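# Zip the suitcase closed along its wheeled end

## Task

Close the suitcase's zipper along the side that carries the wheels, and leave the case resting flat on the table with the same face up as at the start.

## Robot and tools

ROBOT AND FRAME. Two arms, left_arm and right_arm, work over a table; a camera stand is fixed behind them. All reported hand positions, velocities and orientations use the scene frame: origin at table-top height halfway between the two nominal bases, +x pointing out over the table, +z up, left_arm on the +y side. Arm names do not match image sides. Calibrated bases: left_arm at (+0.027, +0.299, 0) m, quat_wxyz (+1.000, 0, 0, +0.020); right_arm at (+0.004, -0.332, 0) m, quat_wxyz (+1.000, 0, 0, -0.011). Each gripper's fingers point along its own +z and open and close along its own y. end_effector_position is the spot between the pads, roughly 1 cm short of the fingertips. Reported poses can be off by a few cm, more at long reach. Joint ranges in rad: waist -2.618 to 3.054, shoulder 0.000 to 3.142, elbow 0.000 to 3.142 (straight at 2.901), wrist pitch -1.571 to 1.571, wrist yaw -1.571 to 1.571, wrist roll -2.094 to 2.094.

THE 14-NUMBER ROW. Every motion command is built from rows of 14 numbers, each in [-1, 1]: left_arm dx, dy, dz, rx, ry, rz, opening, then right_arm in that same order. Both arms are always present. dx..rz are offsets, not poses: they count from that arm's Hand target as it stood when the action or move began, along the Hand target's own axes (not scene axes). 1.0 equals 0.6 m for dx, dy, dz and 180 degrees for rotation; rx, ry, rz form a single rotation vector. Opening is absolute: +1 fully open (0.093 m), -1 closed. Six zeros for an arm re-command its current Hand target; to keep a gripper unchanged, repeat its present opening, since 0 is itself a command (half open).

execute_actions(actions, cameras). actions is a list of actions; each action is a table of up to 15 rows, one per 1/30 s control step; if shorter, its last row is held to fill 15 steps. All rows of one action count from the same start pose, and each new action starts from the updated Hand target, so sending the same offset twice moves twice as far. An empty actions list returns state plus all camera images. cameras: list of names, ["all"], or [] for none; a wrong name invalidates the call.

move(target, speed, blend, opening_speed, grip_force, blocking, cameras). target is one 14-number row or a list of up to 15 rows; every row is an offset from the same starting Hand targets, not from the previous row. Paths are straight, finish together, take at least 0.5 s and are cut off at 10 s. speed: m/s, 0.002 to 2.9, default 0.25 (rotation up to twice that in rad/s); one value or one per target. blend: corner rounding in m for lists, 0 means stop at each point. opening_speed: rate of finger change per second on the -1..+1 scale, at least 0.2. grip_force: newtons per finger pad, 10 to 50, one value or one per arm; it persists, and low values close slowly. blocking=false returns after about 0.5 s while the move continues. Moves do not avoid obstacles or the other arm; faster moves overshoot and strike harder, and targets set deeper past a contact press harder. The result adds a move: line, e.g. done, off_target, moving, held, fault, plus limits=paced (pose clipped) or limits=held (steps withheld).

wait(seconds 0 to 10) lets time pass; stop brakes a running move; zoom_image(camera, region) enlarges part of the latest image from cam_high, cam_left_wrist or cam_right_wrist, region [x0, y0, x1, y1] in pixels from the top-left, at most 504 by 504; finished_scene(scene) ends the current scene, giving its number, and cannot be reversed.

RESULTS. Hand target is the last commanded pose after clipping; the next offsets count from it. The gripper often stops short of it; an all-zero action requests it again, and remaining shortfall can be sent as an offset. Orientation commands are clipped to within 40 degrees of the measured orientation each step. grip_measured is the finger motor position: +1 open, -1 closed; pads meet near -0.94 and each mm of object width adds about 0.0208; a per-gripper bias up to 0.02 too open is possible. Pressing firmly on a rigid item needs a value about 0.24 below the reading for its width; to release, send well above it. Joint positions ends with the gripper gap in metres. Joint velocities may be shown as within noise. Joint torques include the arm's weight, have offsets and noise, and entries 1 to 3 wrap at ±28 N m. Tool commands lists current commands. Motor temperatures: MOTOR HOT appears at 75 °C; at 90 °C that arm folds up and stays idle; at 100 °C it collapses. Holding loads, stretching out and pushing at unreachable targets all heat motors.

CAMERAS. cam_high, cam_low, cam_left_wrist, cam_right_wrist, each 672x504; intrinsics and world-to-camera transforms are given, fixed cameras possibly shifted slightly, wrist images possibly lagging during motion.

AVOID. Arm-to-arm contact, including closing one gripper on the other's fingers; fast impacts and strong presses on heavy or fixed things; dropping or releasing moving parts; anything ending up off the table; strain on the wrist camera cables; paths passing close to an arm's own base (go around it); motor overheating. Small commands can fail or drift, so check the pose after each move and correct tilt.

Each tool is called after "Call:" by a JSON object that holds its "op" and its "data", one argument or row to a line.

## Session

Call:
{"op": "execute_actions", "data": {
  "actions": []
}}

Scene clock: 0.00 s.
left_arm: end_effector_position=(+0.4165, +0.3089, +0.0652) grip_measured=+1.000 end_effector_quat_wxyz=(+0.533, +0.003, +0.845, +0.035) | right_arm: end_effector_position=(+0.3832, -0.3914, +0.0861) grip_measured=+1.000 end_effector_quat_wxyz=(+0.562, +0.150, +0.810, -0.077)
Joint positions: left_arm=[-0.037 1.601 0.391 0.766 -0.053 0.043 0.093] | right_arm=[-0.023 1.545 0.363 0.804 0.257 0.147 0.093]
Joint velocities: within noise
Joint torques (N m): no reading
Motor temperatures (°C): left_arm=[20 26 23 20 19 18 20] | right_arm=[19 22 24 22 18 19 20]
Heat: left arm: 26 °C; right arm: 24 °C.
Hand target: left_arm +0.4169, +0.3089, +0.0657; +0.532, +0.003, +0.846, +0.035 | right_arm +0.3885, -0.3918, +0.0993; +0.580, +0.152, +0.797, -0.075
Tool commands: left_gripper/opening=+1.0 right_gripper/opening=+1.0
camera_calibration:
cam_left_wrist: T_world_to_cam=[[0.0314935, -0.996386, -0.0788869, 0.30087], [-0.774607, 0.0255479, -0.631926, 0.394671], [0.631658, 0.0810079, -0.771003, -0.150272], [0, 0, 0, 1]] pos_world=[0.39116, 0.301873, 0.157278]
cam_right_wrist: T_world_to_cam=[[-0.336504, -0.941516, -0.0177122, -0.239816], [-0.684058, 0.257327, -0.68253, 0.457858], [0.647171, -0.217558, -0.730643, -0.187541], [0, 0, 0, 1]] pos_world=[0.353873, -0.384411, 0.171229]

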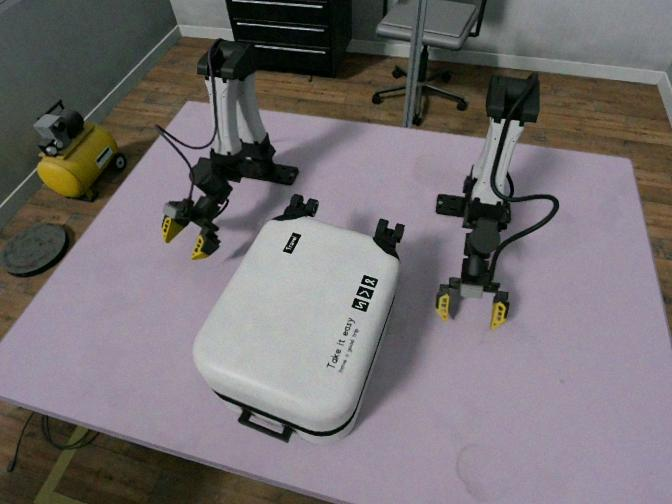

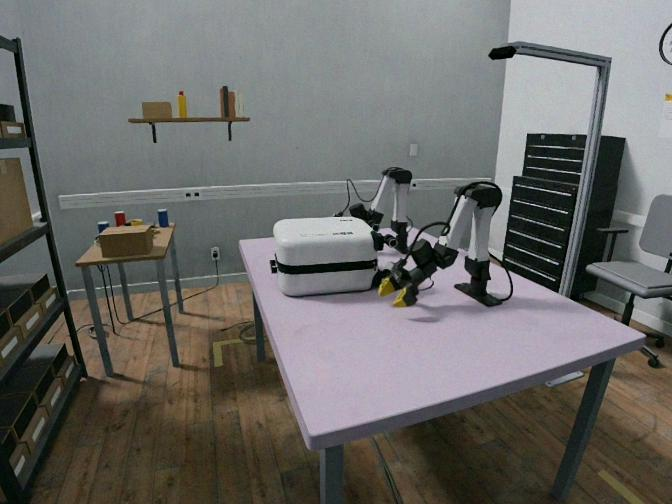

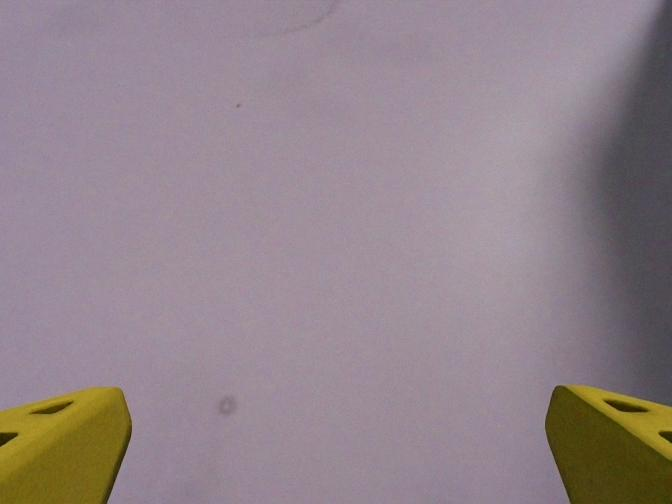

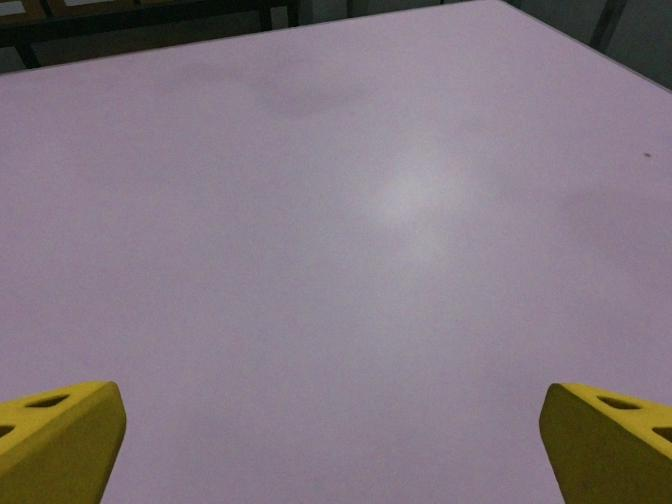

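Call:
{"op": "zoom_image", "data": {
  "camera": "cam_low",
  "region": [250, 200, 430, 310]
}}

Call:
{"op": "zoom_image", "data": {
  "camera": "cam_high",
  "region": [180, 180, 440, 450]
}}

Scaled by 2.800 from the camera's 672x504 image, which has a finer 960x720 frame.

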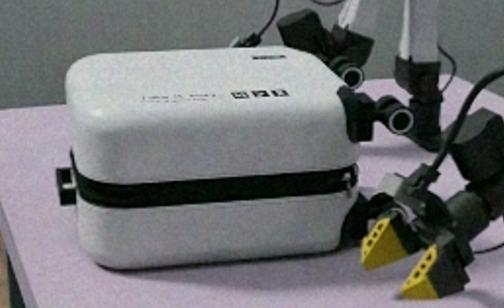

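Scaled by 1.867 from the camera's 672x504 image, which has a finer 960x720 frame.

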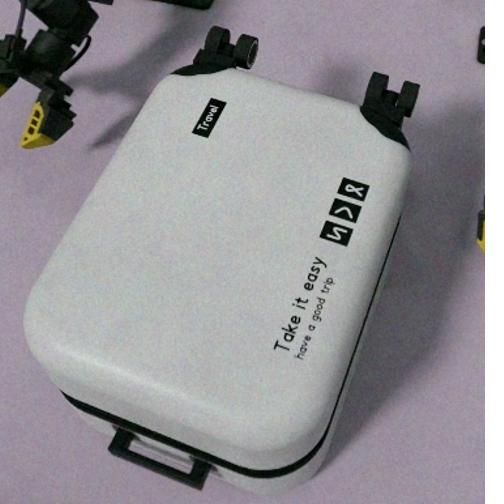

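Call:
{"op": "move", "data": {
  "target": [-0.011,0.015,-0.2215,0.3427,-0.1389,0.0594,-0.35,0,0,0,0,0,0,1],
  "cameras": ["cam_left_wrist"]
}}

Scene clock: 33.83 s.
left_arm: end_effector_position=(+0.3057, +0.3115, +0.1271) grip_measured=-0.348 end_effector_quat_wxyz=(+0.637, +0.291, +0.646, -0.304) | right_arm: end_effector_position=(+0.3832, -0.3914, +0.0861) grip_measured=+1.000 end_effector_quat_wxyz=(+0.562, +0.150, +0.810, -0.077)
Joint positions: left_arm=[0.655 1.577 0.33 0.73 1.562 0.495 0.028] | right_arm=[-0.023 1.545 0.363 0.804 0.257 0.147 0.093]
Joint torques (N m): left_arm=[0.14 -5.26 3.38 1.62 0.51 0.13] | right_arm=[-0.06 -5.85 5.26 2.16 0.04 0]
Motor temperatures (°C): left_arm=[20 29 25 24 19 18 20] | right_arm=[19 24 25 31 18 19 20]
Heat: left arm: 29 °C; right arm: 31 °C.
Hand target: left_arm +0.2999, +0.3101, +0.1296; +0.612, +0.354, +0.612, -0.354 | right_arm +0.3885, -0.3918, +0.0993; +0.580, +0.152, +0.797, -0.075
Off the commanded pose: left_arm 0.007 m, 10 deg | right_arm 0.014 m, 3 deg.
joint sent to its limit (left arm) — joint 5 (wrist yaw), upper limit. The joint targets are off in orientation, not in position.
move: off_target (left_arm, right_arm)
camera_calibration:
cam_left_wrist: T_world_to_cam=[[-0.758785, -0.651319, 0.00539465, 0.43528], [-0.283592, 0.322905, -0.902944, 0.139507], [0.586363, -0.68667, -0.429724, 0.17679], [0, 0, 0, 1]] pos_world=[0.266184, 0.359855, 0.199589]
Images, in order (width x height): cam_left_wrist 672x504.

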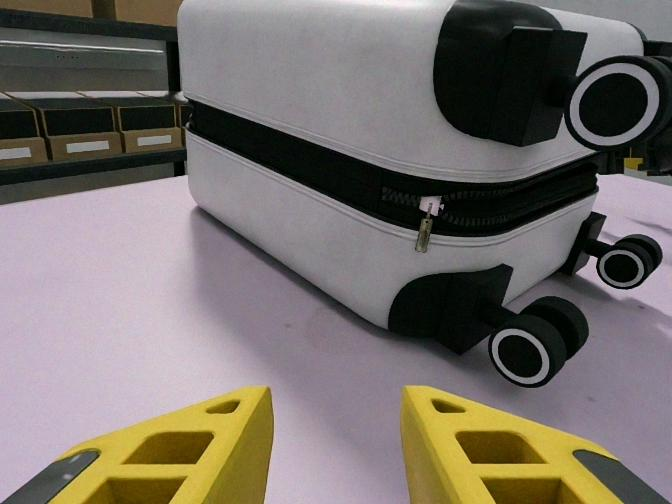

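Call:
{"op": "move", "data": {
  "target": [0.03,-0.0225,0.189,0,0,0,-0.35,-0.0905,0.3627,-0.539,-0.0393,0.148,-0.0456,0.75],
  "cameras": ["cam_left_wrist","cam_right_wrist"]
}}

Scene clock: 61.17 s.
left_arm: end_effector_position=(+0.3432, +0.2064, +0.1088) grip_measured=-0.348 end_effector_quat_wxyz=(+0.597, +0.347, +0.624, -0.366) | right_arm: end_effector_position=(+0.1830, -0.1020, +0.2594) grip_measured=+0.753 end_effector_quat_wxyz=(+0.380, +0.064, +0.922, -0.036)
Joint positions: left_arm=[0.188 1.907 0.33 1.507 1.285 0.025 0.028] | right_arm=[1.349 1.533 1.596 -1.555 0.78 1.432 0.081]
Joint torques (N m): left_arm=[-1.09 -3.9 3.06 2.61 -0.02 -0.02] | right_arm=[-0.09 -4.23 7.39 0.32 0.44 0.17]
Heat: left arm: 30 °C; right arm: 33 °C.
Hand target: left_arm +0.3446, +0.2051, +0.1117; +0.612, +0.354, +0.612, -0.354 | right_arm +0.1839, -0.0995, +0.2653; +0.382, +0.072, +0.921, -0.030
Off the commanded pose: left_arm 0.004 m, 3 deg | right_arm 0.006 m, 1 deg.
joint sent to its limit (left arm) — joint 4 (wrist pitch), upper limit. The joint targets still meet the commanded pose.
move: off_target (left_arm)
camera_calibration:
cam_left_wrist: T_world_to_cam=[[-0.866971, -0.497632, 0.0268862, 0.398331], [-0.241809, 0.372879, -0.895818, 0.142132], [0.435763, -0.78315, -0.443607, 0.147796], [0, 0, 0, 1]] pos_world=[0.315306, 0.26097, 0.182178]
cam_right_wrist: T_world_to_cam=[[-0.140341, -0.989092, 0.0447328, -0.0885872], [-0.938996, 0.118633, -0.322821, 0.304023], [0.313993, -0.087309, -0.945402, 0.261667], [0, 0, 0, 1]] pos_world=[0.190883, -0.100842, 0.349488]
Images, in order (width x height): cam_left_wrist 672x504, cam_right_wrist 672x504.

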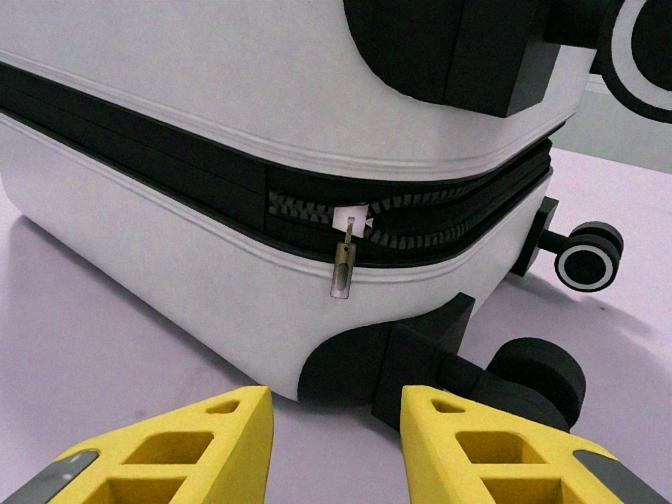

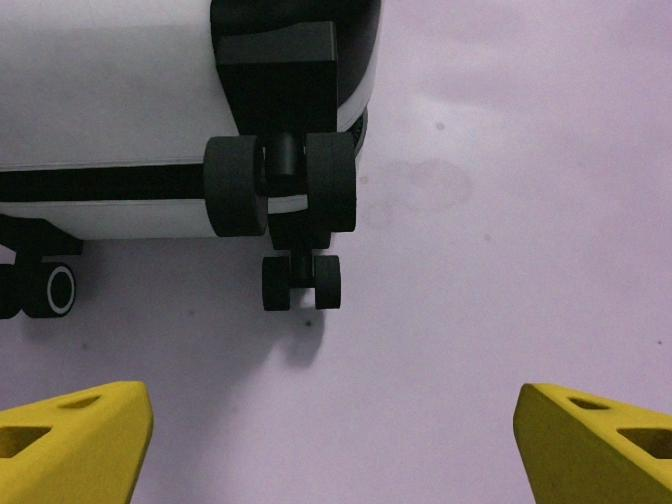

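Call:
{"op": "move", "data": {
  "target": [
    [0,0,0.05,0,0,0,-0.35,-0.024,0.033,0.193,0,0,0,0.75],
    [0,0,0.05,0,0,0,-0.35,-0.024,0.033,0.193,0,0,0,-0.3]
  ],
  "speed": 0.15,
  "opening_speed": 1,
  "cameras": ["cam_left_wrist","cam_right_wrist"]
}}

Scene clock: 73.43 s.
left_arm: end_effector_position=(+0.3533, +0.1798, +0.1046) grip_measured=-0.348 end_effector_quat_wxyz=(+0.591, +0.344, +0.629, -0.369) | right_arm: end_effector_position=(+0.2746, -0.0972, +0.1948) grip_measured=+0.072 end_effector_quat_wxyz=(+0.377, +0.067, +0.923, -0.037)
Joint positions: left_arm=[0.073 1.933 0.353 1.508 1.171 0.009 0.028] | right_arm=[1.047 1.573 1.36 -1.013 0.711 1.042 0.049]
Joint torques (N m): left_arm=[-1.06 -4 4.63 2.71 0.02 -0.04] | right_arm=[-0.44 -5.98 4.9 1.19 0.42 -0.01]
Heat: left arm: 30 °C; right arm: 30 °C.
Hand target: left_arm +0.3596, +0.1792, +0.1117; +0.612, +0.354, +0.612, -0.354 | right_arm +0.2781, -0.0943, +0.1938; +0.382, +0.072, +0.921, -0.030
Off the commanded pose: left_arm 0.009 m, 4 deg | right_arm 0.005 m, 1 deg.
joint sent to its limit (left arm) — joint 4 (wrist pitch), upper limit. The joint targets still meet the commanded pose.
move: off_target (left_arm)
camera_calibration:
cam_left_wrist: T_world_to_cam=[[-0.866726, -0.497058, 0.0414663, 0.392413], [-0.2567, 0.373237, -0.891515, 0.155581], [0.427658, -0.783344, -0.451089, 0.124449], [0, 0, 0, 1]] pos_world=[0.326831, 0.23447, 0.178568]
cam_right_wrist: T_world_to_cam=[[-0.147547, -0.988088, 0.0437159, -0.0658966], [-0.939964, 0.126334, -0.317028, 0.368428], [0.307729, -0.0878678, -0.947408, 0.174263], [0, 0, 0, 1]] pos_world=[0.282961, -0.0963447, 0.284781]
Images, in order (width x height): cam_left_wrist 672x504, cam_right_wrist 672x504.

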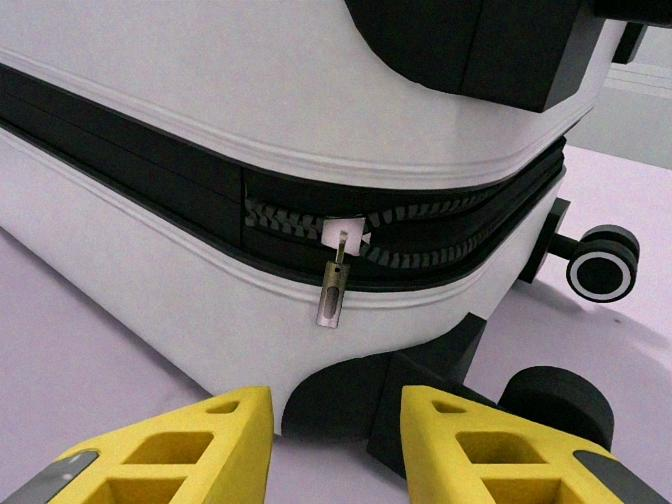

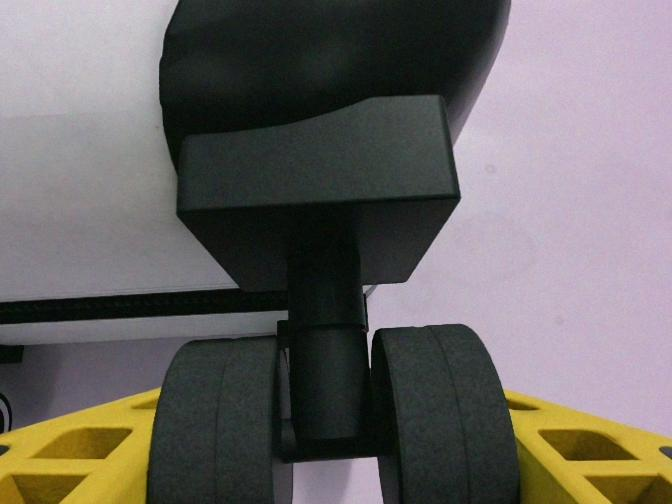

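Call:
{"op": "move", "data": {
  "target": [0,-0.003,0.078,0,0,0,-0.35,0,0,0,0,0,0,-0.3],
  "speed": 0.1,
  "cameras": ["cam_left_wrist"]
}}

Scene clock: 80.43 s.
left_arm: end_effector_position=(+0.3758, +0.1402, +0.1089) grip_measured=-0.348 end_effector_quat_wxyz=(+0.602, +0.351, +0.620, -0.361) | right_arm: end_effector_position=(+0.2745, -0.0972, +0.1948) grip_measured=+0.055 end_effector_quat_wxyz=(+0.377, +0.067, +0.923, -0.037)
Joint positions: left_arm=[-0.085 1.973 0.437 1.508 1.01 0 0.028] | right_arm=[1.047 1.573 1.36 -1.013 0.711 1.041 0.048]
Joint torques (N m): left_arm=[-1.4 -4.56 5.05 2.43 -0.03 -0.01] | right_arm=[-0.42 -6.02 4.89 1.19 0.41 0]
Heat: left arm: 29 °C; right arm: 29 °C.
Hand target: left_arm +0.3812, +0.1376, +0.1118; +0.612, +0.354, +0.612, -0.354 | right_arm +0.2781, -0.0943, +0.1938; +0.382, +0.072, +0.921, -0.030
Off the commanded pose: left_arm 0.007 m, 2 deg | right_arm 0.005 m, 1 deg.
move: done
camera_calibration:
cam_left_wrist: T_world_to_cam=[[-0.86662, -0.4989, 0.0082425, 0.395869], [-0.225775, 0.377346, -0.898129, 0.168415], [0.444966, -0.780198, -0.439655, 0.0775639], [0, 0, 0, 1]] pos_world=[0.346579, 0.194464, 0.182097]
Images, in order (width x height): cam_left_wrist 672x504.

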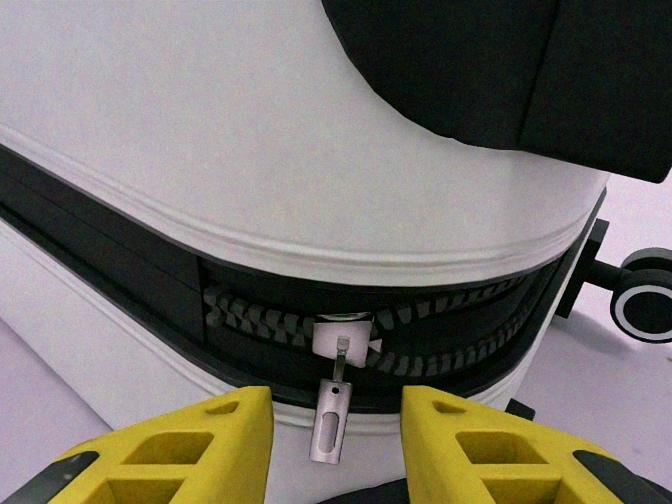

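Call:
{"op": "move", "data": {
  "target": [
    [0,0,0.015,0,0,0,-0.35,0,0,0,0,0,0,-0.3],
    [0,0,0.015,0,0,0,-1,0,0,0,0,0,0,-0.3]
  ],
  "speed": 0.1,
  "opening_speed": 0.6,
  "cameras": ["cam_left_wrist"]
}}

Call:
{"op": "zoom_image", "data": {
  "camera": "cam_left_wrist",
  "region": [240, 304, 440, 504]
}}

Scene clock: 89.13 s.
left_arm: end_effector_position=(+0.3784, +0.1367, +0.1086) grip_measured=-0.944 end_effector_quat_wxyz=(+0.603, +0.349, +0.621, -0.360) | right_arm: end_effector_position=(+0.2759, -0.0987, +0.1953) grip_measured=+0.055 end_effector_quat_wxyz=(+0.379, +0.069, +0.922, -0.039)
Joint positions: left_arm=[-0.1 1.979 0.445 1.506 0.99 -0.002 0] | right_arm=[1.043 1.573 1.36 -1.013 0.715 1.041 0.048]
Joint torques (N m): left_arm=[-2.37 -4.41 6.08 2.34 -0.15 0.01] | right_arm=[-0.05 -6.05 4.88 1.17 0.38 0]
Heat: left arm: 29 °C; right arm: 29 °C.
Hand target: left_arm +0.3857, +0.1298, +0.1116; +0.612, +0.354, +0.612, -0.354 | right_arm +0.2781, -0.0943, +0.1938; +0.382, +0.072, +0.921, -0.030
Off the commanded pose: left_arm 0.011 m, 2 deg | right_arm 0.005 m, 1 deg.
move: off_target (left_arm); target 2's new opening was sent with left_arm's hand 0.012 m and 2 deg from that target
camera_calibration:
cam_left_wrist: T_world_to_cam=[[-0.863917, -0.503536, 0.00997737, 0.395692], [-0.22914, 0.37534, -0.898117, 0.171573], [0.448489, -0.778185, -0.439643, 0.0719894], [0, 0, 0, 1]] pos_world=[0.348873, 0.190868, 0.181795]
Images, in order (width x height): cam_left_wrist 672x504.

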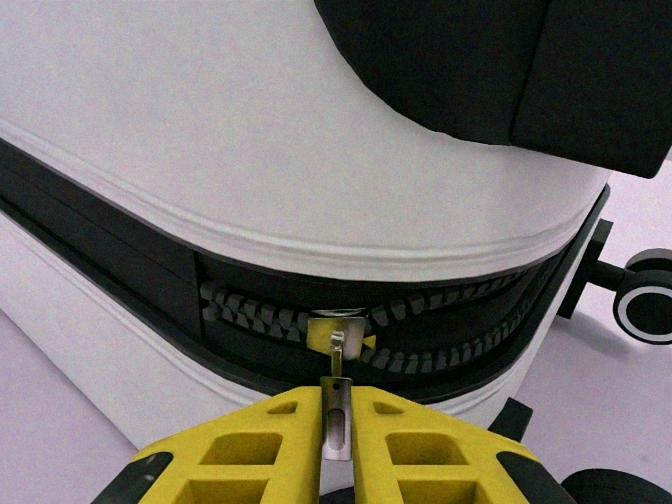

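Scaled by 2.520 from the camera's 672x504 image, which has a finer 960x720 frame.

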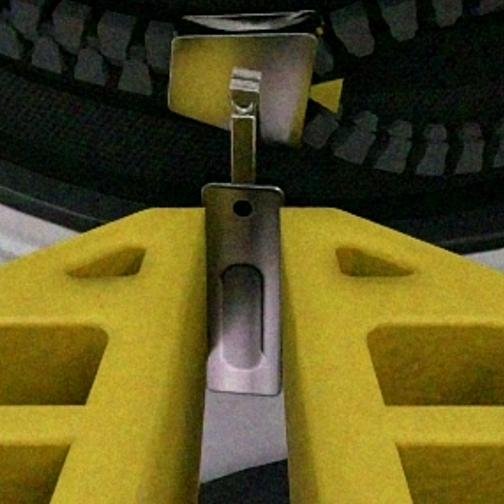

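Call:
{"op": "move", "data": {
  "target": [0,-0.1,0,-0.08,0,0,-1,0,0,0,0,0,0,-0.3],
  "speed": 0.08,
  "cameras": ["cam_left_wrist"]
}}

Scene clock: 97.83 s.
left_arm: end_effector_position=(+0.3658, +0.1293, +0.1148) grip_measured=-0.960 end_effector_quat_wxyz=(+0.658, +0.220, +0.685, -0.221) | right_arm: end_effector_position=(+0.2753, -0.1027, +0.1954) grip_measured=+0.055 end_effector_quat_wxyz=(+0.378, +0.069, +0.922, -0.046)
Joint positions: left_arm=[-0.372 1.818 0.231 1.549 0.302 -0.002 0] | right_arm=[1.04 1.57 1.36 -1.029 0.72 1.041 0.048]
Joint torques (N m): left_arm=[-4.31 -5.64 0.01 2.72 1.09 0.17] | right_arm=[0.31 -5.72 4.89 1.28 0.32 0.02]
Heat: left arm: 29 °C; right arm: 29 °C.
Hand target: left_arm +0.3338, +0.1000, +0.1117; +0.652, +0.275, +0.651, -0.275 | right_arm +0.2780, -0.0942, +0.1938; +0.382, +0.072, +0.921, -0.030
Off the commanded pose: left_arm 0.044 m, 10 deg | right_arm 0.009 m, 2 deg.
joint sent to its limit (left arm) — joint 4 (wrist pitch), upper limit. The joint targets are off in orientation, not in position.
move: off_target (left_arm)
camera_calibration:
cam_left_wrist: T_world_to_cam=[[-0.586841, -0.809698, -0.00241563, 0.32072], [-0.369543, 0.270484, -0.888975, 0.240945], [0.720455, -0.520794, -0.45795, -0.0562051], [0, 0, 0, 1]] pos_world=[0.317744, 0.165243, 0.18923]
Images, in order (width x height): cam_left_wrist 672x504.

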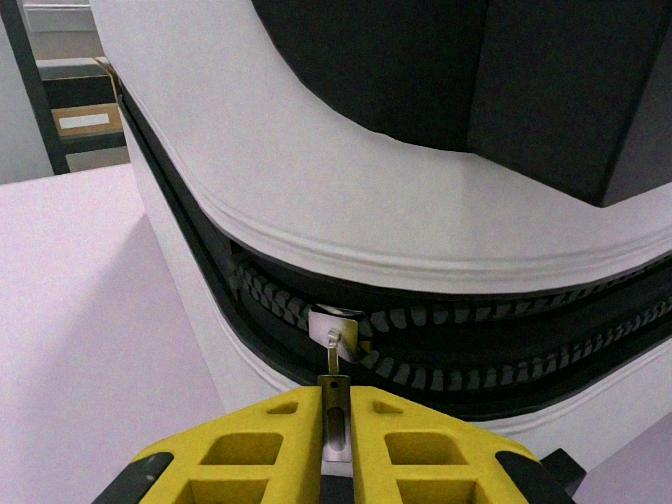

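Call:
{"op": "move", "data": {
  "target": [0,-0.07,0,0,0,0,-1,0,0,0,0,0,0,-0.3],
  "speed": 0.08,
  "cameras": ["cam_left_wrist"]
}}

Scene clock: 103.33 s.
left_arm: end_effector_position=(+0.3460, +0.1201, +0.1155) grip_measured=-0.960 end_effector_quat_wxyz=(+0.660, +0.168, +0.703, -0.206) | right_arm: end_effector_position=(+0.2699, -0.1073, +0.1968) grip_measured=+0.055 end_effector_quat_wxyz=(+0.368, +0.063, +0.927, -0.049)
Joint positions: left_arm=[-0.529 1.761 0.163 1.554 0.048 -0.066 0] | right_arm=[1.04 1.554 1.36 -1.06 0.703 1.037 0.048]
Joint torques (N m): left_arm=[-7.28 -5.09 0.27 2.72 1.59 0.64] | right_arm=[0.24 -4.18 4.92 1.52 0.49 0.06]
Heat: left arm: 29 °C; right arm: 29 °C.
Hand target: left_arm +0.3036, +0.0706, +0.1117; +0.652, +0.275, +0.651, -0.275 | right_arm +0.2780, -0.0943, +0.1938; +0.382, +0.072, +0.921, -0.030
Off the commanded pose: left_arm 0.065 m, 16 deg | right_arm 0.016 m, 3 deg.
joint sent to its limit (left arm) — joint 4 (wrist pitch), upper limit. The joint targets are off in position and orientation.
move: off_target (left_arm, right_arm)
camera_calibration:
cam_left_wrist: T_world_to_cam=[[-0.502895, -0.862779, 0.0520477, 0.272727], [-0.425387, 0.194631, -0.883835, 0.264606], [0.752425, -0.466617, -0.464894, -0.0630334], [0, 0, 0, 1]] pos_world=[0.297141, 0.15439, 0.190369]
Images, in order (width x height): cam_left_wrist 672x504.

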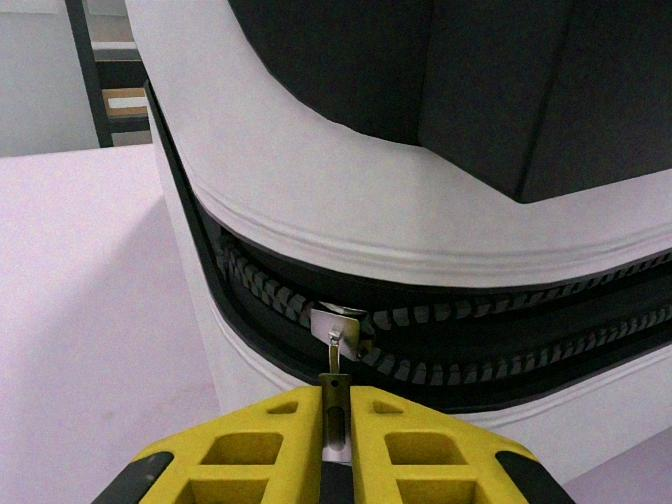

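Call:
{"op": "move", "data": {
  "target": [0,-0.058,0.055,-0.08,0,0,-1,-0.014,0.0875,0.014,0,0,0,-0.3],
  "speed": 0.08,
  "cameras": ["cam_left_wrist","cam_high"]
}}

Scene clock: 112.53 s.
left_arm: end_effector_position=(+0.3311, +0.1339, +0.1121) grip_measured=-0.990 end_effector_quat_wxyz=(+0.684, -0.056, +0.719, -0.105) | right_arm: end_effector_position=(+0.2643, -0.1030, +0.2091) grip_measured=+0.055 end_effector_quat_wxyz=(+0.346, +0.053, +0.932, -0.089)
Joint positions: left_arm=[-0.882 1.801 0.19 1.554 -0.766 -0.27 0] | right_arm=[1.064 1.646 1.527 -1.26 0.71 1.086 0.048]
Joint torques (N m): left_arm=[-13.29 -2.65 5.44 2.45 2.39 2.17] | right_arm=[1.47 2.59 7.68 2.52 0.53 0.11]
Heat: left arm: 30 °C; right arm: 31 °C.
Hand target: left_arm +0.3017, +0.0227, +0.1117; +0.681, +0.191, +0.680, -0.191 | right_arm +0.2979, -0.0444, +0.1938; +0.382, +0.072, +0.921, -0.030
Off the commanded pose: left_arm 0.115 m, 30 deg | right_arm 0.069 m, 8 deg.
joint sent to its limit (left arm) — joint 4 (wrist pitch), upper limit. The joint targets are off in position and orientation.
move: off_target (left_arm, right_arm)
camera_calibration:
cam_left_wrist: T_world_to_cam=[[-0.0574548, -0.97555, 0.212135, 0.126971], [-0.47519, -0.16015, -0.865186, 0.31451], [0.878006, -0.150513, -0.45437, -0.132121], [0, 0, 0, 1]] pos_world=[0.27275, 0.154349, 0.185143]
Images, in order (width x height): cam_high 672x504, cam_left_wrist 672x504.

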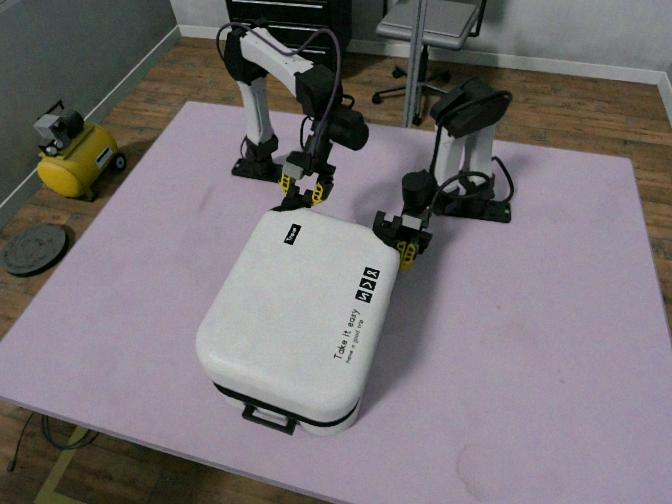

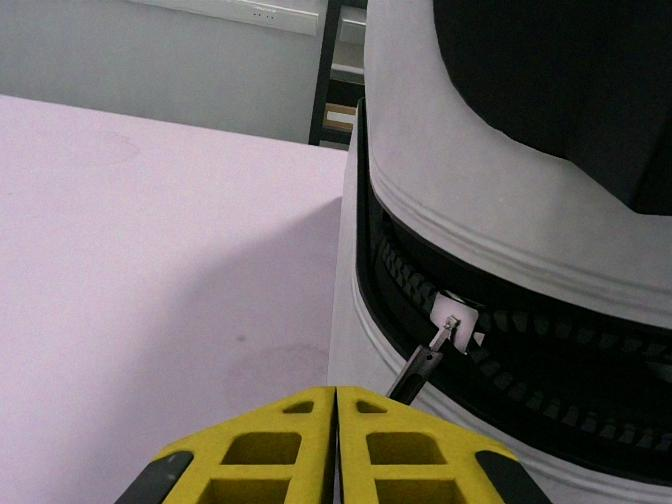

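Call:
{"op": "move", "data": {
  "target": [
    [-0.01,0.259,-0.19,0,0,0,-1,0.029,-0.106,-0.029,0,0,0,-0.3],
    [-0.01,0.259,-0.19,-0.0287,-0.0246,-0.4717,-1,0.029,-0.106,-0.029,0,0,0,-0.3]
  ],
  "speed": [0.12,0.25],
  "blend": 0.02,
  "cameras": ["cam_left_wrist"]
}}

Scene clock: 130.63 s.
left_arm: end_effector_position=(+0.2876, +0.2139, +0.1258) grip_measured=-0.990 end_effector_quat_wxyz=(+0.355, -0.361, +0.679, -0.531) | right_arm: end_effector_position=(+0.2687, -0.0930, +0.1877) grip_measured=+0.054 end_effector_quat_wxyz=(+0.383, +0.075, +0.920, -0.028)
Joint positions: left_arm=[-0.097 0.67 -0.003 0.471 0.428 -1.384 0] | right_arm=[1.074 1.566 1.32 -0.98 0.725 1.082 0.048]
Joint torques (N m): left_arm=[-1.2 0.28 6.41 2.28 -0.07 -0.04] | right_arm=[-0.44 -9.95 4.11 0.68 0.37 -0.07]
Motor temperatures (°C): left_arm=[28 28 25 28 23 22 20] | right_arm=[19 25 28 34 18 19 22]
Heat: left arm: 28 °C; right arm: 34 °C.
Hand target: left_arm +0.2853, +0.2148, +0.1177; +0.404, -0.353, +0.614, -0.579 | right_arm +0.2637, -0.1034, +0.1937; +0.382, +0.072, +0.921, -0.030
Off the commanded pose: left_arm 0.009 m, 11 deg | right_arm 0.013 m, 0 deg.
joint sent to its limit (left arm) — joint 3 (elbow), lower limit, where the elbow is as bent as it goes. The joint targets are off in orientation, not in position.
move: off_target (left_arm, right_arm)
camera_calibration:
cam_left_wrist: T_world_to_cam=[[0.111044, -0.192093, 0.975074, -0.112436], [-0.81045, -0.585355, -0.0230206, 0.399869], [0.575187, -0.787692, -0.220682, 0.118365], [0, 0, 0, 1]] pos_world=[0.268478, 0.305702, 0.14496]
Images, in order (width x height): cam_left_wrist 672x504.

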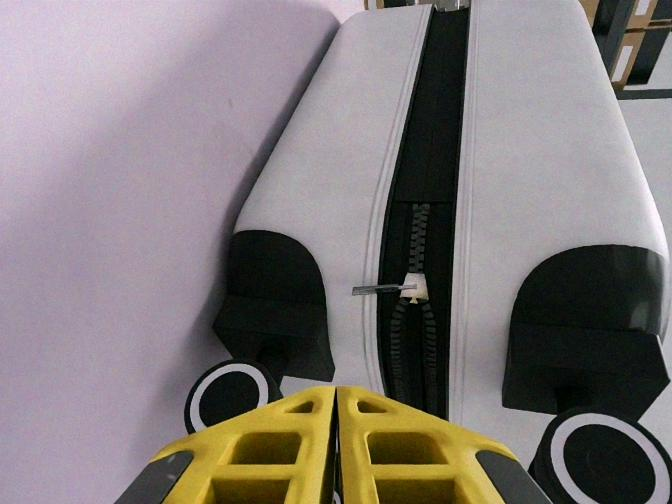

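Call:
{"op": "move", "data": {
  "target": [-0.006,-0.002,0.196,0.017,0.1937,0.0006,-1,0,0,0,0,0,0,-0.3],
  "speed": 0.2,
  "cameras": ["cam_left_wrist"]
}}

Scene clock: 157.33 s.
left_arm: end_effector_position=(+0.3907, +0.1686, +0.1132) grip_measured=-0.990 end_effector_quat_wxyz=(+0.204, -0.171, +0.696, -0.667) | right_arm: end_effector_position=(+0.2687, -0.0930, +0.1877) grip_measured=+0.054 end_effector_quat_wxyz=(+0.383, +0.075, +0.920, -0.028)
Joint positions: left_arm=[0.012 1.946 0.487 1.399 1.084 -1.461 0] | right_arm=[1.074 1.566 1.32 -0.98 0.725 1.082 0.048]
Joint torques (N m): left_arm=[-0.25 -4.75 5.44 2.65 0.24 -0.04] | right_arm=[-0.42 -9.88 4.22 0.68 0.37 -0.08]
Motor temperatures (°C): left_arm=[24 27 25 29 21 20 20] | right_arm=[19 30 27 29 18 19 22]
Heat: left arm: 29 °C; right arm: 30 °C.
Hand target: left_arm +0.3932, +0.1680, +0.1188; +0.212, -0.152, +0.691, -0.674 | right_arm +0.2637, -0.1034, +0.1937; +0.382, +0.072, +0.921, -0.030
Off the commanded pose: left_arm 0.006 m, 3 deg | right_arm 0.013 m, 0 deg.
move: off_target (left_arm, right_arm)
camera_calibration:
cam_left_wrist: T_world_to_cam=[[-0.0434352, -0.0667804, 0.996822, -0.083553], [-0.994184, -0.0955336, -0.0497203, 0.448807], [0.0985503, -0.993184, -0.0622424, 0.223577], [0, 0, 0, 1]] pos_world=[0.420533, 0.259349, 0.119518]
Images, in order (width x height): cam_left_wrist 672x504.

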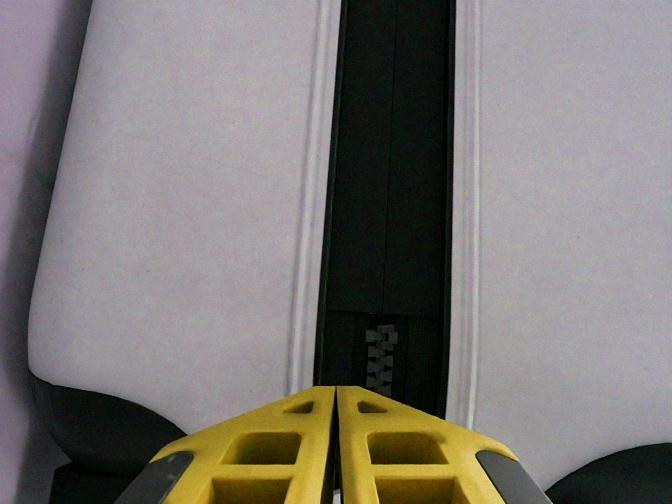

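Call:
{"op": "move", "data": {
  "target": [
    [0.023,-0.022,0.0435,0,0,0,-1,0,0,0,0,0,0,-0.3],
    [0.078,-0.027,0.0365,0,0,0,-1,0,0,0,0,0,0,-0.3],
    [0.114,-0.03,0.041,-0.0097,-0.1107,0,-1,0,0,0,0,0,0,-0.3]
  ],
  "speed": 0.08,
  "blend": 0.008,
  "cameras": ["cam_left_wrist"]
}}

Scene clock: 174.53 s.
left_arm: end_effector_position=(+0.3617, +0.1308, +0.1226) grip_measured=-0.990 end_effector_quat_wxyz=(+0.347, -0.307, +0.649, -0.603) | right_arm: end_effector_position=(+0.2679, -0.0968, +0.1902) grip_measured=+0.054 end_effector_quat_wxyz=(+0.383, +0.071, +0.921, -0.032)
Joint positions: left_arm=[-0.392 1.749 0.212 1.504 0.254 -1.482 0] | right_arm=[1.07 1.555 1.32 -0.993 0.725 1.072 0.048]
Joint torques (N m): left_arm=[-3.29 -5.67 2.13 2.88 0.61 0.03] | right_arm=[-0.1 -8.8 4.15 0.76 0.38 0.01]
Heat: left arm: 30 °C; right arm: 31 °C.
Hand target: left_arm +0.3449, +0.1119, +0.1307; +0.326, -0.270, +0.655, -0.627 | right_arm +0.2637, -0.1034, +0.1937; +0.382, +0.072, +0.921, -0.030
Off the commanded pose: left_arm 0.027 m, 6 deg | right_arm 0.009 m, 0 deg.
move: off_target (left_arm)
camera_calibration:
cam_left_wrist: T_world_to_cam=[[-0.022559, -0.101003, 0.99463, -0.0994398], [-0.865402, -0.496162, -0.0700123, 0.425211], [0.500569, -0.862335, -0.0762152, 0.0286417], [0, 0, 0, 1]] pos_world=[0.351398, 0.225629, 0.130859]
Images, in order (width x height): cam_left_wrist 672x504.

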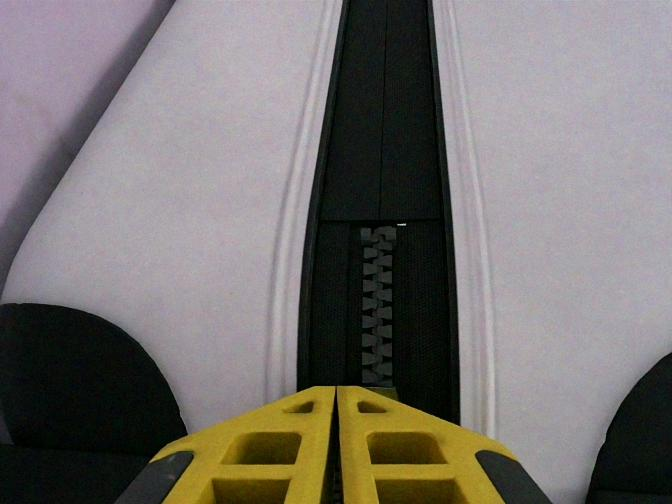

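Call:
{"op": "move", "data": {
  "target": [
    [0.085,-0.012,0.03,-0.0073,-0.083,0,-1,0,0,0,0,0,0,-0.3],
    [0.135,-0.012,0.059,-0.012,-0.139,0,-1,0,0,0,0,0,0,-0.3]
  ],
  "speed": 0.08,
  "blend": 0.008,
  "cameras": ["cam_left_wrist","cam_high"]
}}

Scene clock: 184.97 s.
left_arm: end_effector_position=(+0.3174, +0.0285, +0.1318) grip_measured=-0.990 end_effector_quat_wxyz=(+0.446, -0.400, +0.583, -0.548) | right_arm: end_effector_position=(+0.2656, -0.1020, +0.1923) grip_measured=+0.054 end_effector_quat_wxyz=(+0.381, +0.068, +0.921, -0.038)
Joint positions: left_arm=[-1.088 1.85 0.406 1.444 -0.762 -1.489 0] | right_arm=[1.069 1.543 1.318 -1.015 0.726 1.068 0.048]
Joint torques (N m): left_arm=[-0.98 -4.08 5.89 2.16 -0.16 0.12] | right_arm=[0.06 -7.61 4.42 0.95 0.34 0.07]
Heat: left arm: 31 °C; right arm: 31 °C.
Hand target: left_arm +0.3196, +0.0268, +0.1306; +0.455, -0.405, +0.580, -0.541 | right_arm +0.2637, -0.1033, +0.1937; +0.382, +0.072, +0.921, -0.030
Off the commanded pose: left_arm 0.003 m, 1 deg | right_arm 0.003 m, 1 deg.
move: done
camera_calibration:
cam_left_wrist: T_world_to_cam=[[-0.0206775, -0.0951411, 0.995249, -0.120871], [-0.662236, -0.744467, -0.0849263, 0.281262], [0.74901, -0.660846, -0.0476122, -0.125088], [0, 0, 0, 1]] pos_world=[0.277454, 0.115226, 0.138228]
Images, in order (width x height): cam_high 672x504, cam_left_wrist 672x504.

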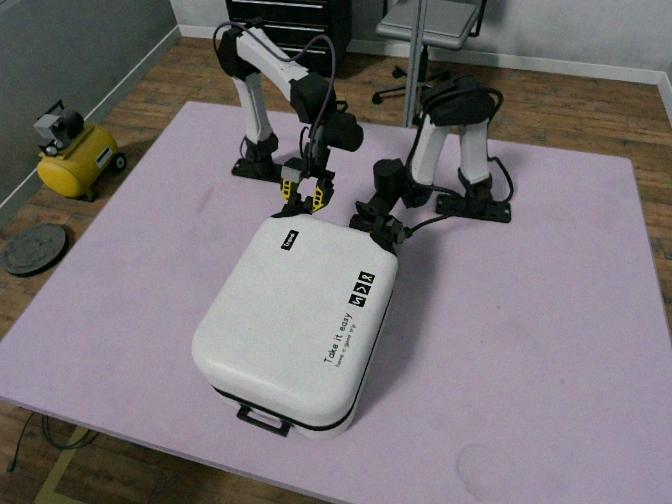

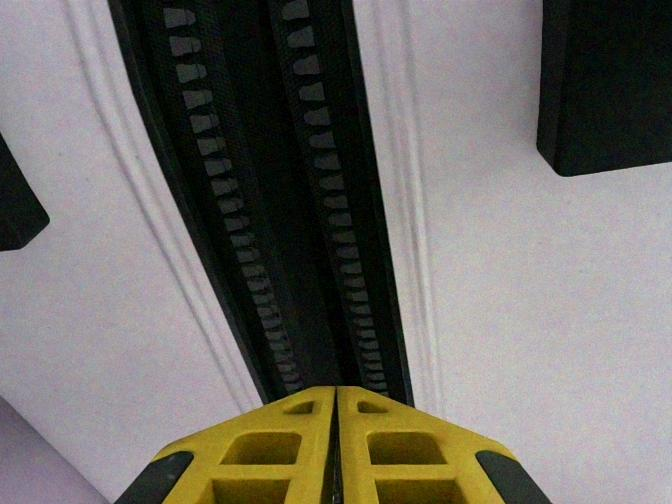

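Call:
{"op": "move", "data": {
  "target": [0,0,-0.14,0,0,0,-1,0,0,0,0,0,0,-0.3],
  "speed": 0.15,
  "cameras": ["cam_left_wrist"]
}}

Scene clock: 197.57 s.
left_arm: end_effector_position=(+0.2400, +0.0425, +0.1206) grip_measured=-0.990 end_effector_quat_wxyz=(+0.452, -0.394, +0.599, -0.530) | right_arm: end_effector_position=(+0.2656, -0.1020, +0.1923) grip_measured=+0.054 end_effector_quat_wxyz=(+0.381, +0.068, +0.921, -0.038)
Joint positions: left_arm=[-1.372 1.769 0.237 1.473 -1.048 -1.497 0] | right_arm=[1.069 1.543 1.318 -1.015 0.726 1.068 0.048]
Joint torques (N m): left_arm=[-0.98 -5.9 2.35 2.58 -0.14 0.12] | right_arm=[0.01 -7.6 4.4 0.95 0.36 0.07]
Heat: left arm: 31 °C; right arm: 30 °C.
Hand target: left_arm +0.2384, +0.0487, +0.1307; +0.455, -0.405, +0.580, -0.541 | right_arm +0.2637, -0.1033, +0.1937; +0.382, +0.072, +0.921, -0.030
Off the commanded pose: left_arm 0.012 m, 3 deg | right_arm 0.003 m, 1 deg.
move: off_target (left_arm)
camera_calibration:
cam_left_wrist: T_world_to_cam=[[-0.00461091, -0.143853, 0.989588, -0.111017], [-0.662332, -0.740972, -0.110799, 0.24244], [0.749196, -0.655947, -0.0918621, -0.0533513], [0, 0, 0, 1]] pos_world=[0.200035, 0.128676, 0.131822]
Images, in order (width x height): cam_left_wrist 672x504.

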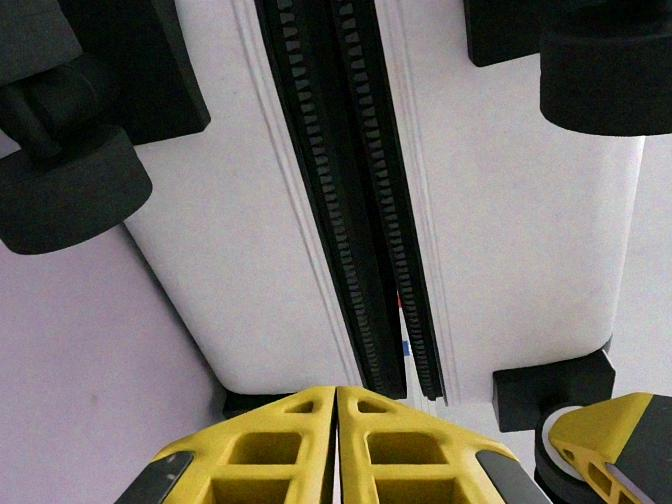

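Call:
{"op": "move", "data": {
  "target": [-0.14,0.027,-0.055,-0.0097,-0.1107,0,-1,0,0,0,0,0,0,-0.3],
  "cameras": ["cam_left_wrist"]
}}

Scene clock: 204.33 s.
left_arm: end_effector_position=(+0.2321, +0.1280, +0.1145) grip_measured=-0.990 end_effector_quat_wxyz=(+0.535, -0.480, +0.529, -0.450) | right_arm: end_effector_position=(+0.2656, -0.1020, +0.1923) grip_measured=+0.054 end_effector_quat_wxyz=(+0.381, +0.068, +0.921, -0.038)
Joint positions: left_arm=[-1.408 1.714 0.102 1.485 -1.404 -1.562 0] | right_arm=[1.069 1.543 1.318 -1.015 0.726 1.068 0.048]
Joint torques (N m): left_arm=[-1.24 -4.66 1.52 2.22 -0.52 0.06] | right_arm=[0.01 -7.61 4.34 0.95 0.35 0.08]
Heat: left arm: 32 °C; right arm: 30 °C.
Hand target: left_arm +0.2287, +0.1395, +0.1221; +0.542, -0.499, +0.501, -0.454 | right_arm +0.2637, -0.1033, +0.1937; +0.382, +0.072, +0.921, -0.030
Off the commanded pose: left_arm 0.014 m, 4 deg | right_arm 0.003 m, 1 deg.
move: off_target (left_arm)
camera_calibration:
cam_left_wrist: T_world_to_cam=[[0.0334223, -0.148709, 0.988316, -0.100823], [-0.394371, -0.910591, -0.123678, 0.260906], [0.918343, -0.385629, -0.0890807, -0.0660408], [0, 0, 0, 1]] pos_world=[0.166912, 0.197118, 0.12603]
Images, in order (width x height): cam_left_wrist 672x504.

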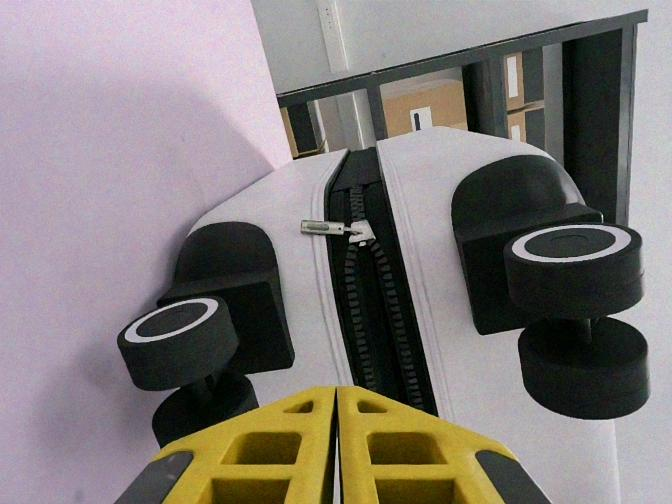

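Call:
{"op": "move", "data": {
  "target": [
    [-0.1,0.026,0.094,0.0225,0.249,0,-1,0,0,0,0,0,0,-0.3],
    [-0.01,0.02,0.22,0.0225,0.249,0,-1,0,0,0,0,0,0,-0.3]
  ],
  "speed": 0.15,
  "cameras": ["cam_left_wrist"]
}}

Scene clock: 227.70 s.
left_arm: end_effector_position=(+0.3527, +0.1590, +0.0978) grip_measured=-0.990 end_effector_quat_wxyz=(+0.296, -0.287, +0.683, -0.603) | right_arm: end_effector_position=(+0.2656, -0.1020, +0.1923) grip_measured=+0.054 end_effector_quat_wxyz=(+0.381, +0.068, +0.921, -0.038)
Joint positions: left_arm=[-0.188 1.801 0.179 1.506 0.566 -1.45 0] | right_arm=[1.069 1.543 1.318 -1.015 0.726 1.068 0.048]
Joint torques (N m): left_arm=[-1.09 -3.19 4.71 3.19 -0.05 -0.03] | right_arm=[0.09 -7.66 4.34 0.95 0.36 0.09]
Heat: left arm: 31 °C; right arm: 30 °C.
Hand target: left_arm +0.3595, +0.1579, +0.1106; +0.327, -0.270, +0.654, -0.627 | right_arm +0.2637, -0.1033, +0.1937; +0.382, +0.072, +0.921, -0.030
Off the commanded pose: left_arm 0.015 m, 6 deg | right_arm 0.003 m, 1 deg.
joint sent to its limit (left arm) — joint 4 (wrist pitch), upper limit. The joint targets are off in orientation, not in position.
move: off_target (left_arm)
camera_calibration:
cam_left_wrist: T_world_to_cam=[[0.0294769, -0.124531, 0.991778, -0.0864707], [-0.917059, -0.398102, -0.0227308, 0.427671], [0.39766, -0.908849, -0.125937, 0.10415], [0, 0, 0, 1]] pos_world=[0.353332, 0.254145, 0.108597]
Images, in order (width x height): cam_left_wrist 672x504.

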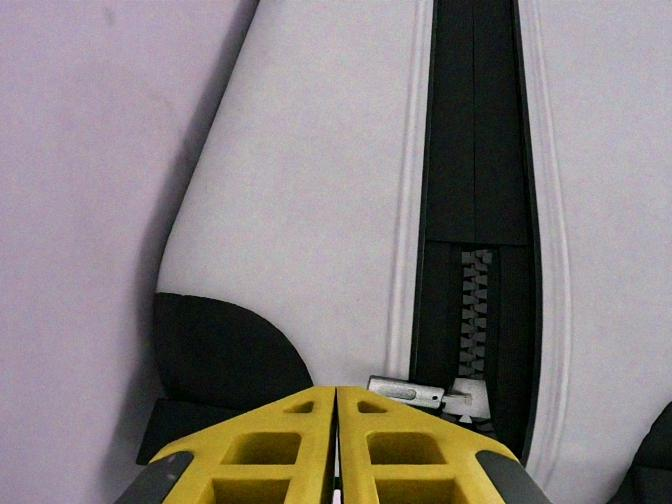

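Call:
{"op": "move", "data": {
  "target": [
    [-0.032,-0.027,0.01,0,0,0,-1,0,0,0,0,0,0,-0.3],
    [-0.032,-0.027,0.06,0,0,0,-1,0,0,0,0,0,0,-0.3]
  ],
  "speed": 0.1,
  "cameras": ["cam_left_wrist"]
}}

Scene clock: 242.03 s.
left_arm: end_effector_position=(+0.3927, +0.1490, +0.1275) grip_measured=-0.990 end_effector_quat_wxyz=(+0.322, -0.267, +0.658, -0.626) | right_arm: end_effector_position=(+0.2656, -0.1020, +0.1923) grip_measured=+0.054 end_effector_quat_wxyz=(+0.381, +0.068, +0.921, -0.038)
Joint positions: left_arm=[-0.206 1.829 0.339 1.481 0.544 -1.476 0] | right_arm=[1.069 1.543 1.318 -1.015 0.726 1.068 0.048]
Joint torques (N m): left_arm=[-1.03 -3.88 5.46 2.52 -0.05 -0.01] | right_arm=[0.08 -7.49 4.37 0.95 0.33 0.07]
Heat: left arm: 33 °C; right arm: 30 °C.
Hand target: left_arm +0.3984, +0.1482, +0.1284; +0.327, -0.270, +0.654, -0.627 | right_arm +0.2637, -0.1033, +0.1937; +0.382, +0.072, +0.921, -0.030
Off the commanded pose: left_arm 0.006 m, 1 deg | right_arm 0.003 m, 1 deg.
move: done
camera_calibration:
cam_left_wrist: T_world_to_cam=[[-0.0579937, -0.0895569, 0.994292, -0.0895491], [-0.910305, -0.404147, -0.089497, 0.467799], [0.409855, -0.910299, -0.0580861, 0.0696146], [0, 0, 0, 1]] pos_world=[0.392115, 0.24441, 0.134948]
Images, in order (width x height): cam_left_wrist 672x504.

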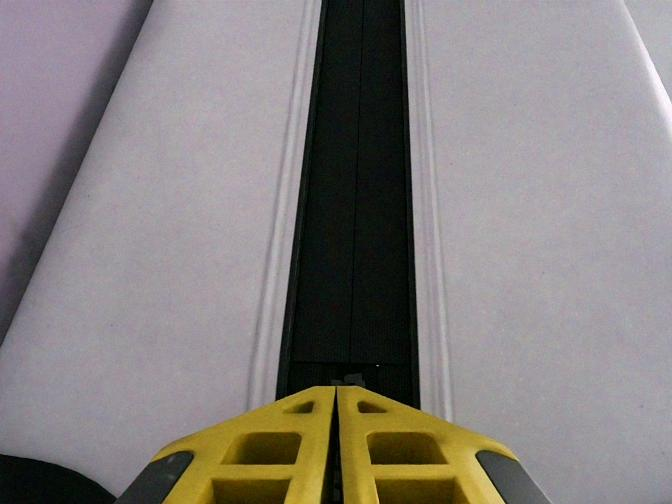

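Call:
{"op": "move", "data": {
  "target": [
    [0,0.024,0,0,0,0,-1,0,0,0,0,0,0,-0.3],
    [0.095,0.024,-0.033,0,0,0,-1,0,0,0,0,0,0,-0.3],
    [0.132,0.024,-0.025,0,0,0,-1,0,0,0,0,0,0,-0.3]
  ],
  "speed": 0.08,
  "blend": 0.005,
  "cameras": ["cam_left_wrist"]
}}

Scene clock: 252.67 s.
left_arm: end_effector_position=(+0.3518, +0.1221, +0.0928) grip_measured=-0.990 end_effector_quat_wxyz=(+0.335, -0.326, +0.671, -0.575) | right_arm: end_effector_position=(+0.2656, -0.1020, +0.1923) grip_measured=+0.054 end_effector_quat_wxyz=(+0.381, +0.068, +0.921, -0.038)
Joint positions: left_arm=[-0.463 1.827 0.188 1.524 0.167 -1.476 0] | right_arm=[1.069 1.543 1.318 -1.015 0.726 1.068 0.048]
Joint torques (N m): left_arm=[-3.77 -5.74 2.93 3.07 0.67 0.14] | right_arm=[-0.02 -7.57 4.36 0.94 0.38 0.08]
Heat: left arm: 33 °C; right arm: 30 °C.
Hand target: left_arm +0.3371, +0.0985, +0.1071; +0.327, -0.270, +0.654, -0.627 | right_arm +0.2637, -0.1033, +0.1937; +0.382, +0.072, +0.921, -0.030
Off the commanded pose: left_arm 0.031 m, 9 deg | right_arm 0.003 m, 1 deg.
joint sent to its limit (left arm) — joint 4 (wrist pitch), upper limit. The joint targets are off in orientation, not in position.
move: off_target (left_arm)
camera_calibration:
cam_left_wrist: T_world_to_cam=[[0.0484193, -0.142311, 0.988637, -0.090356], [-0.860784, -0.508028, -0.0309713, 0.406417], [0.506663, -0.849503, -0.147097, 0.0266713], [0, 0, 0, 1]] pos_world=[0.340699, 0.21627, 0.10584]
Images, in order (width x height): cam_left_wrist 672x504.

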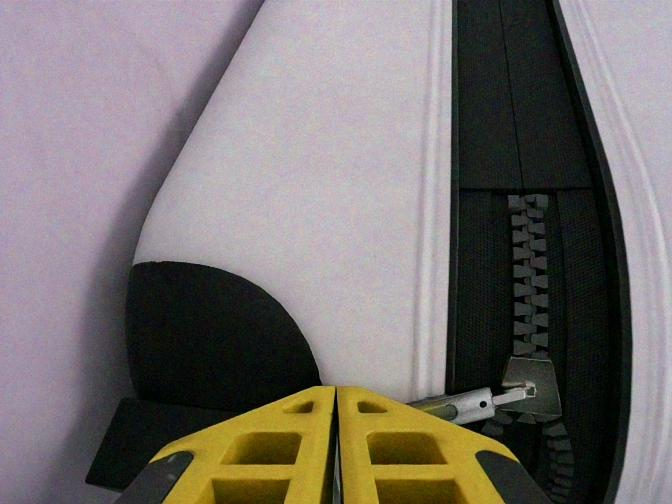

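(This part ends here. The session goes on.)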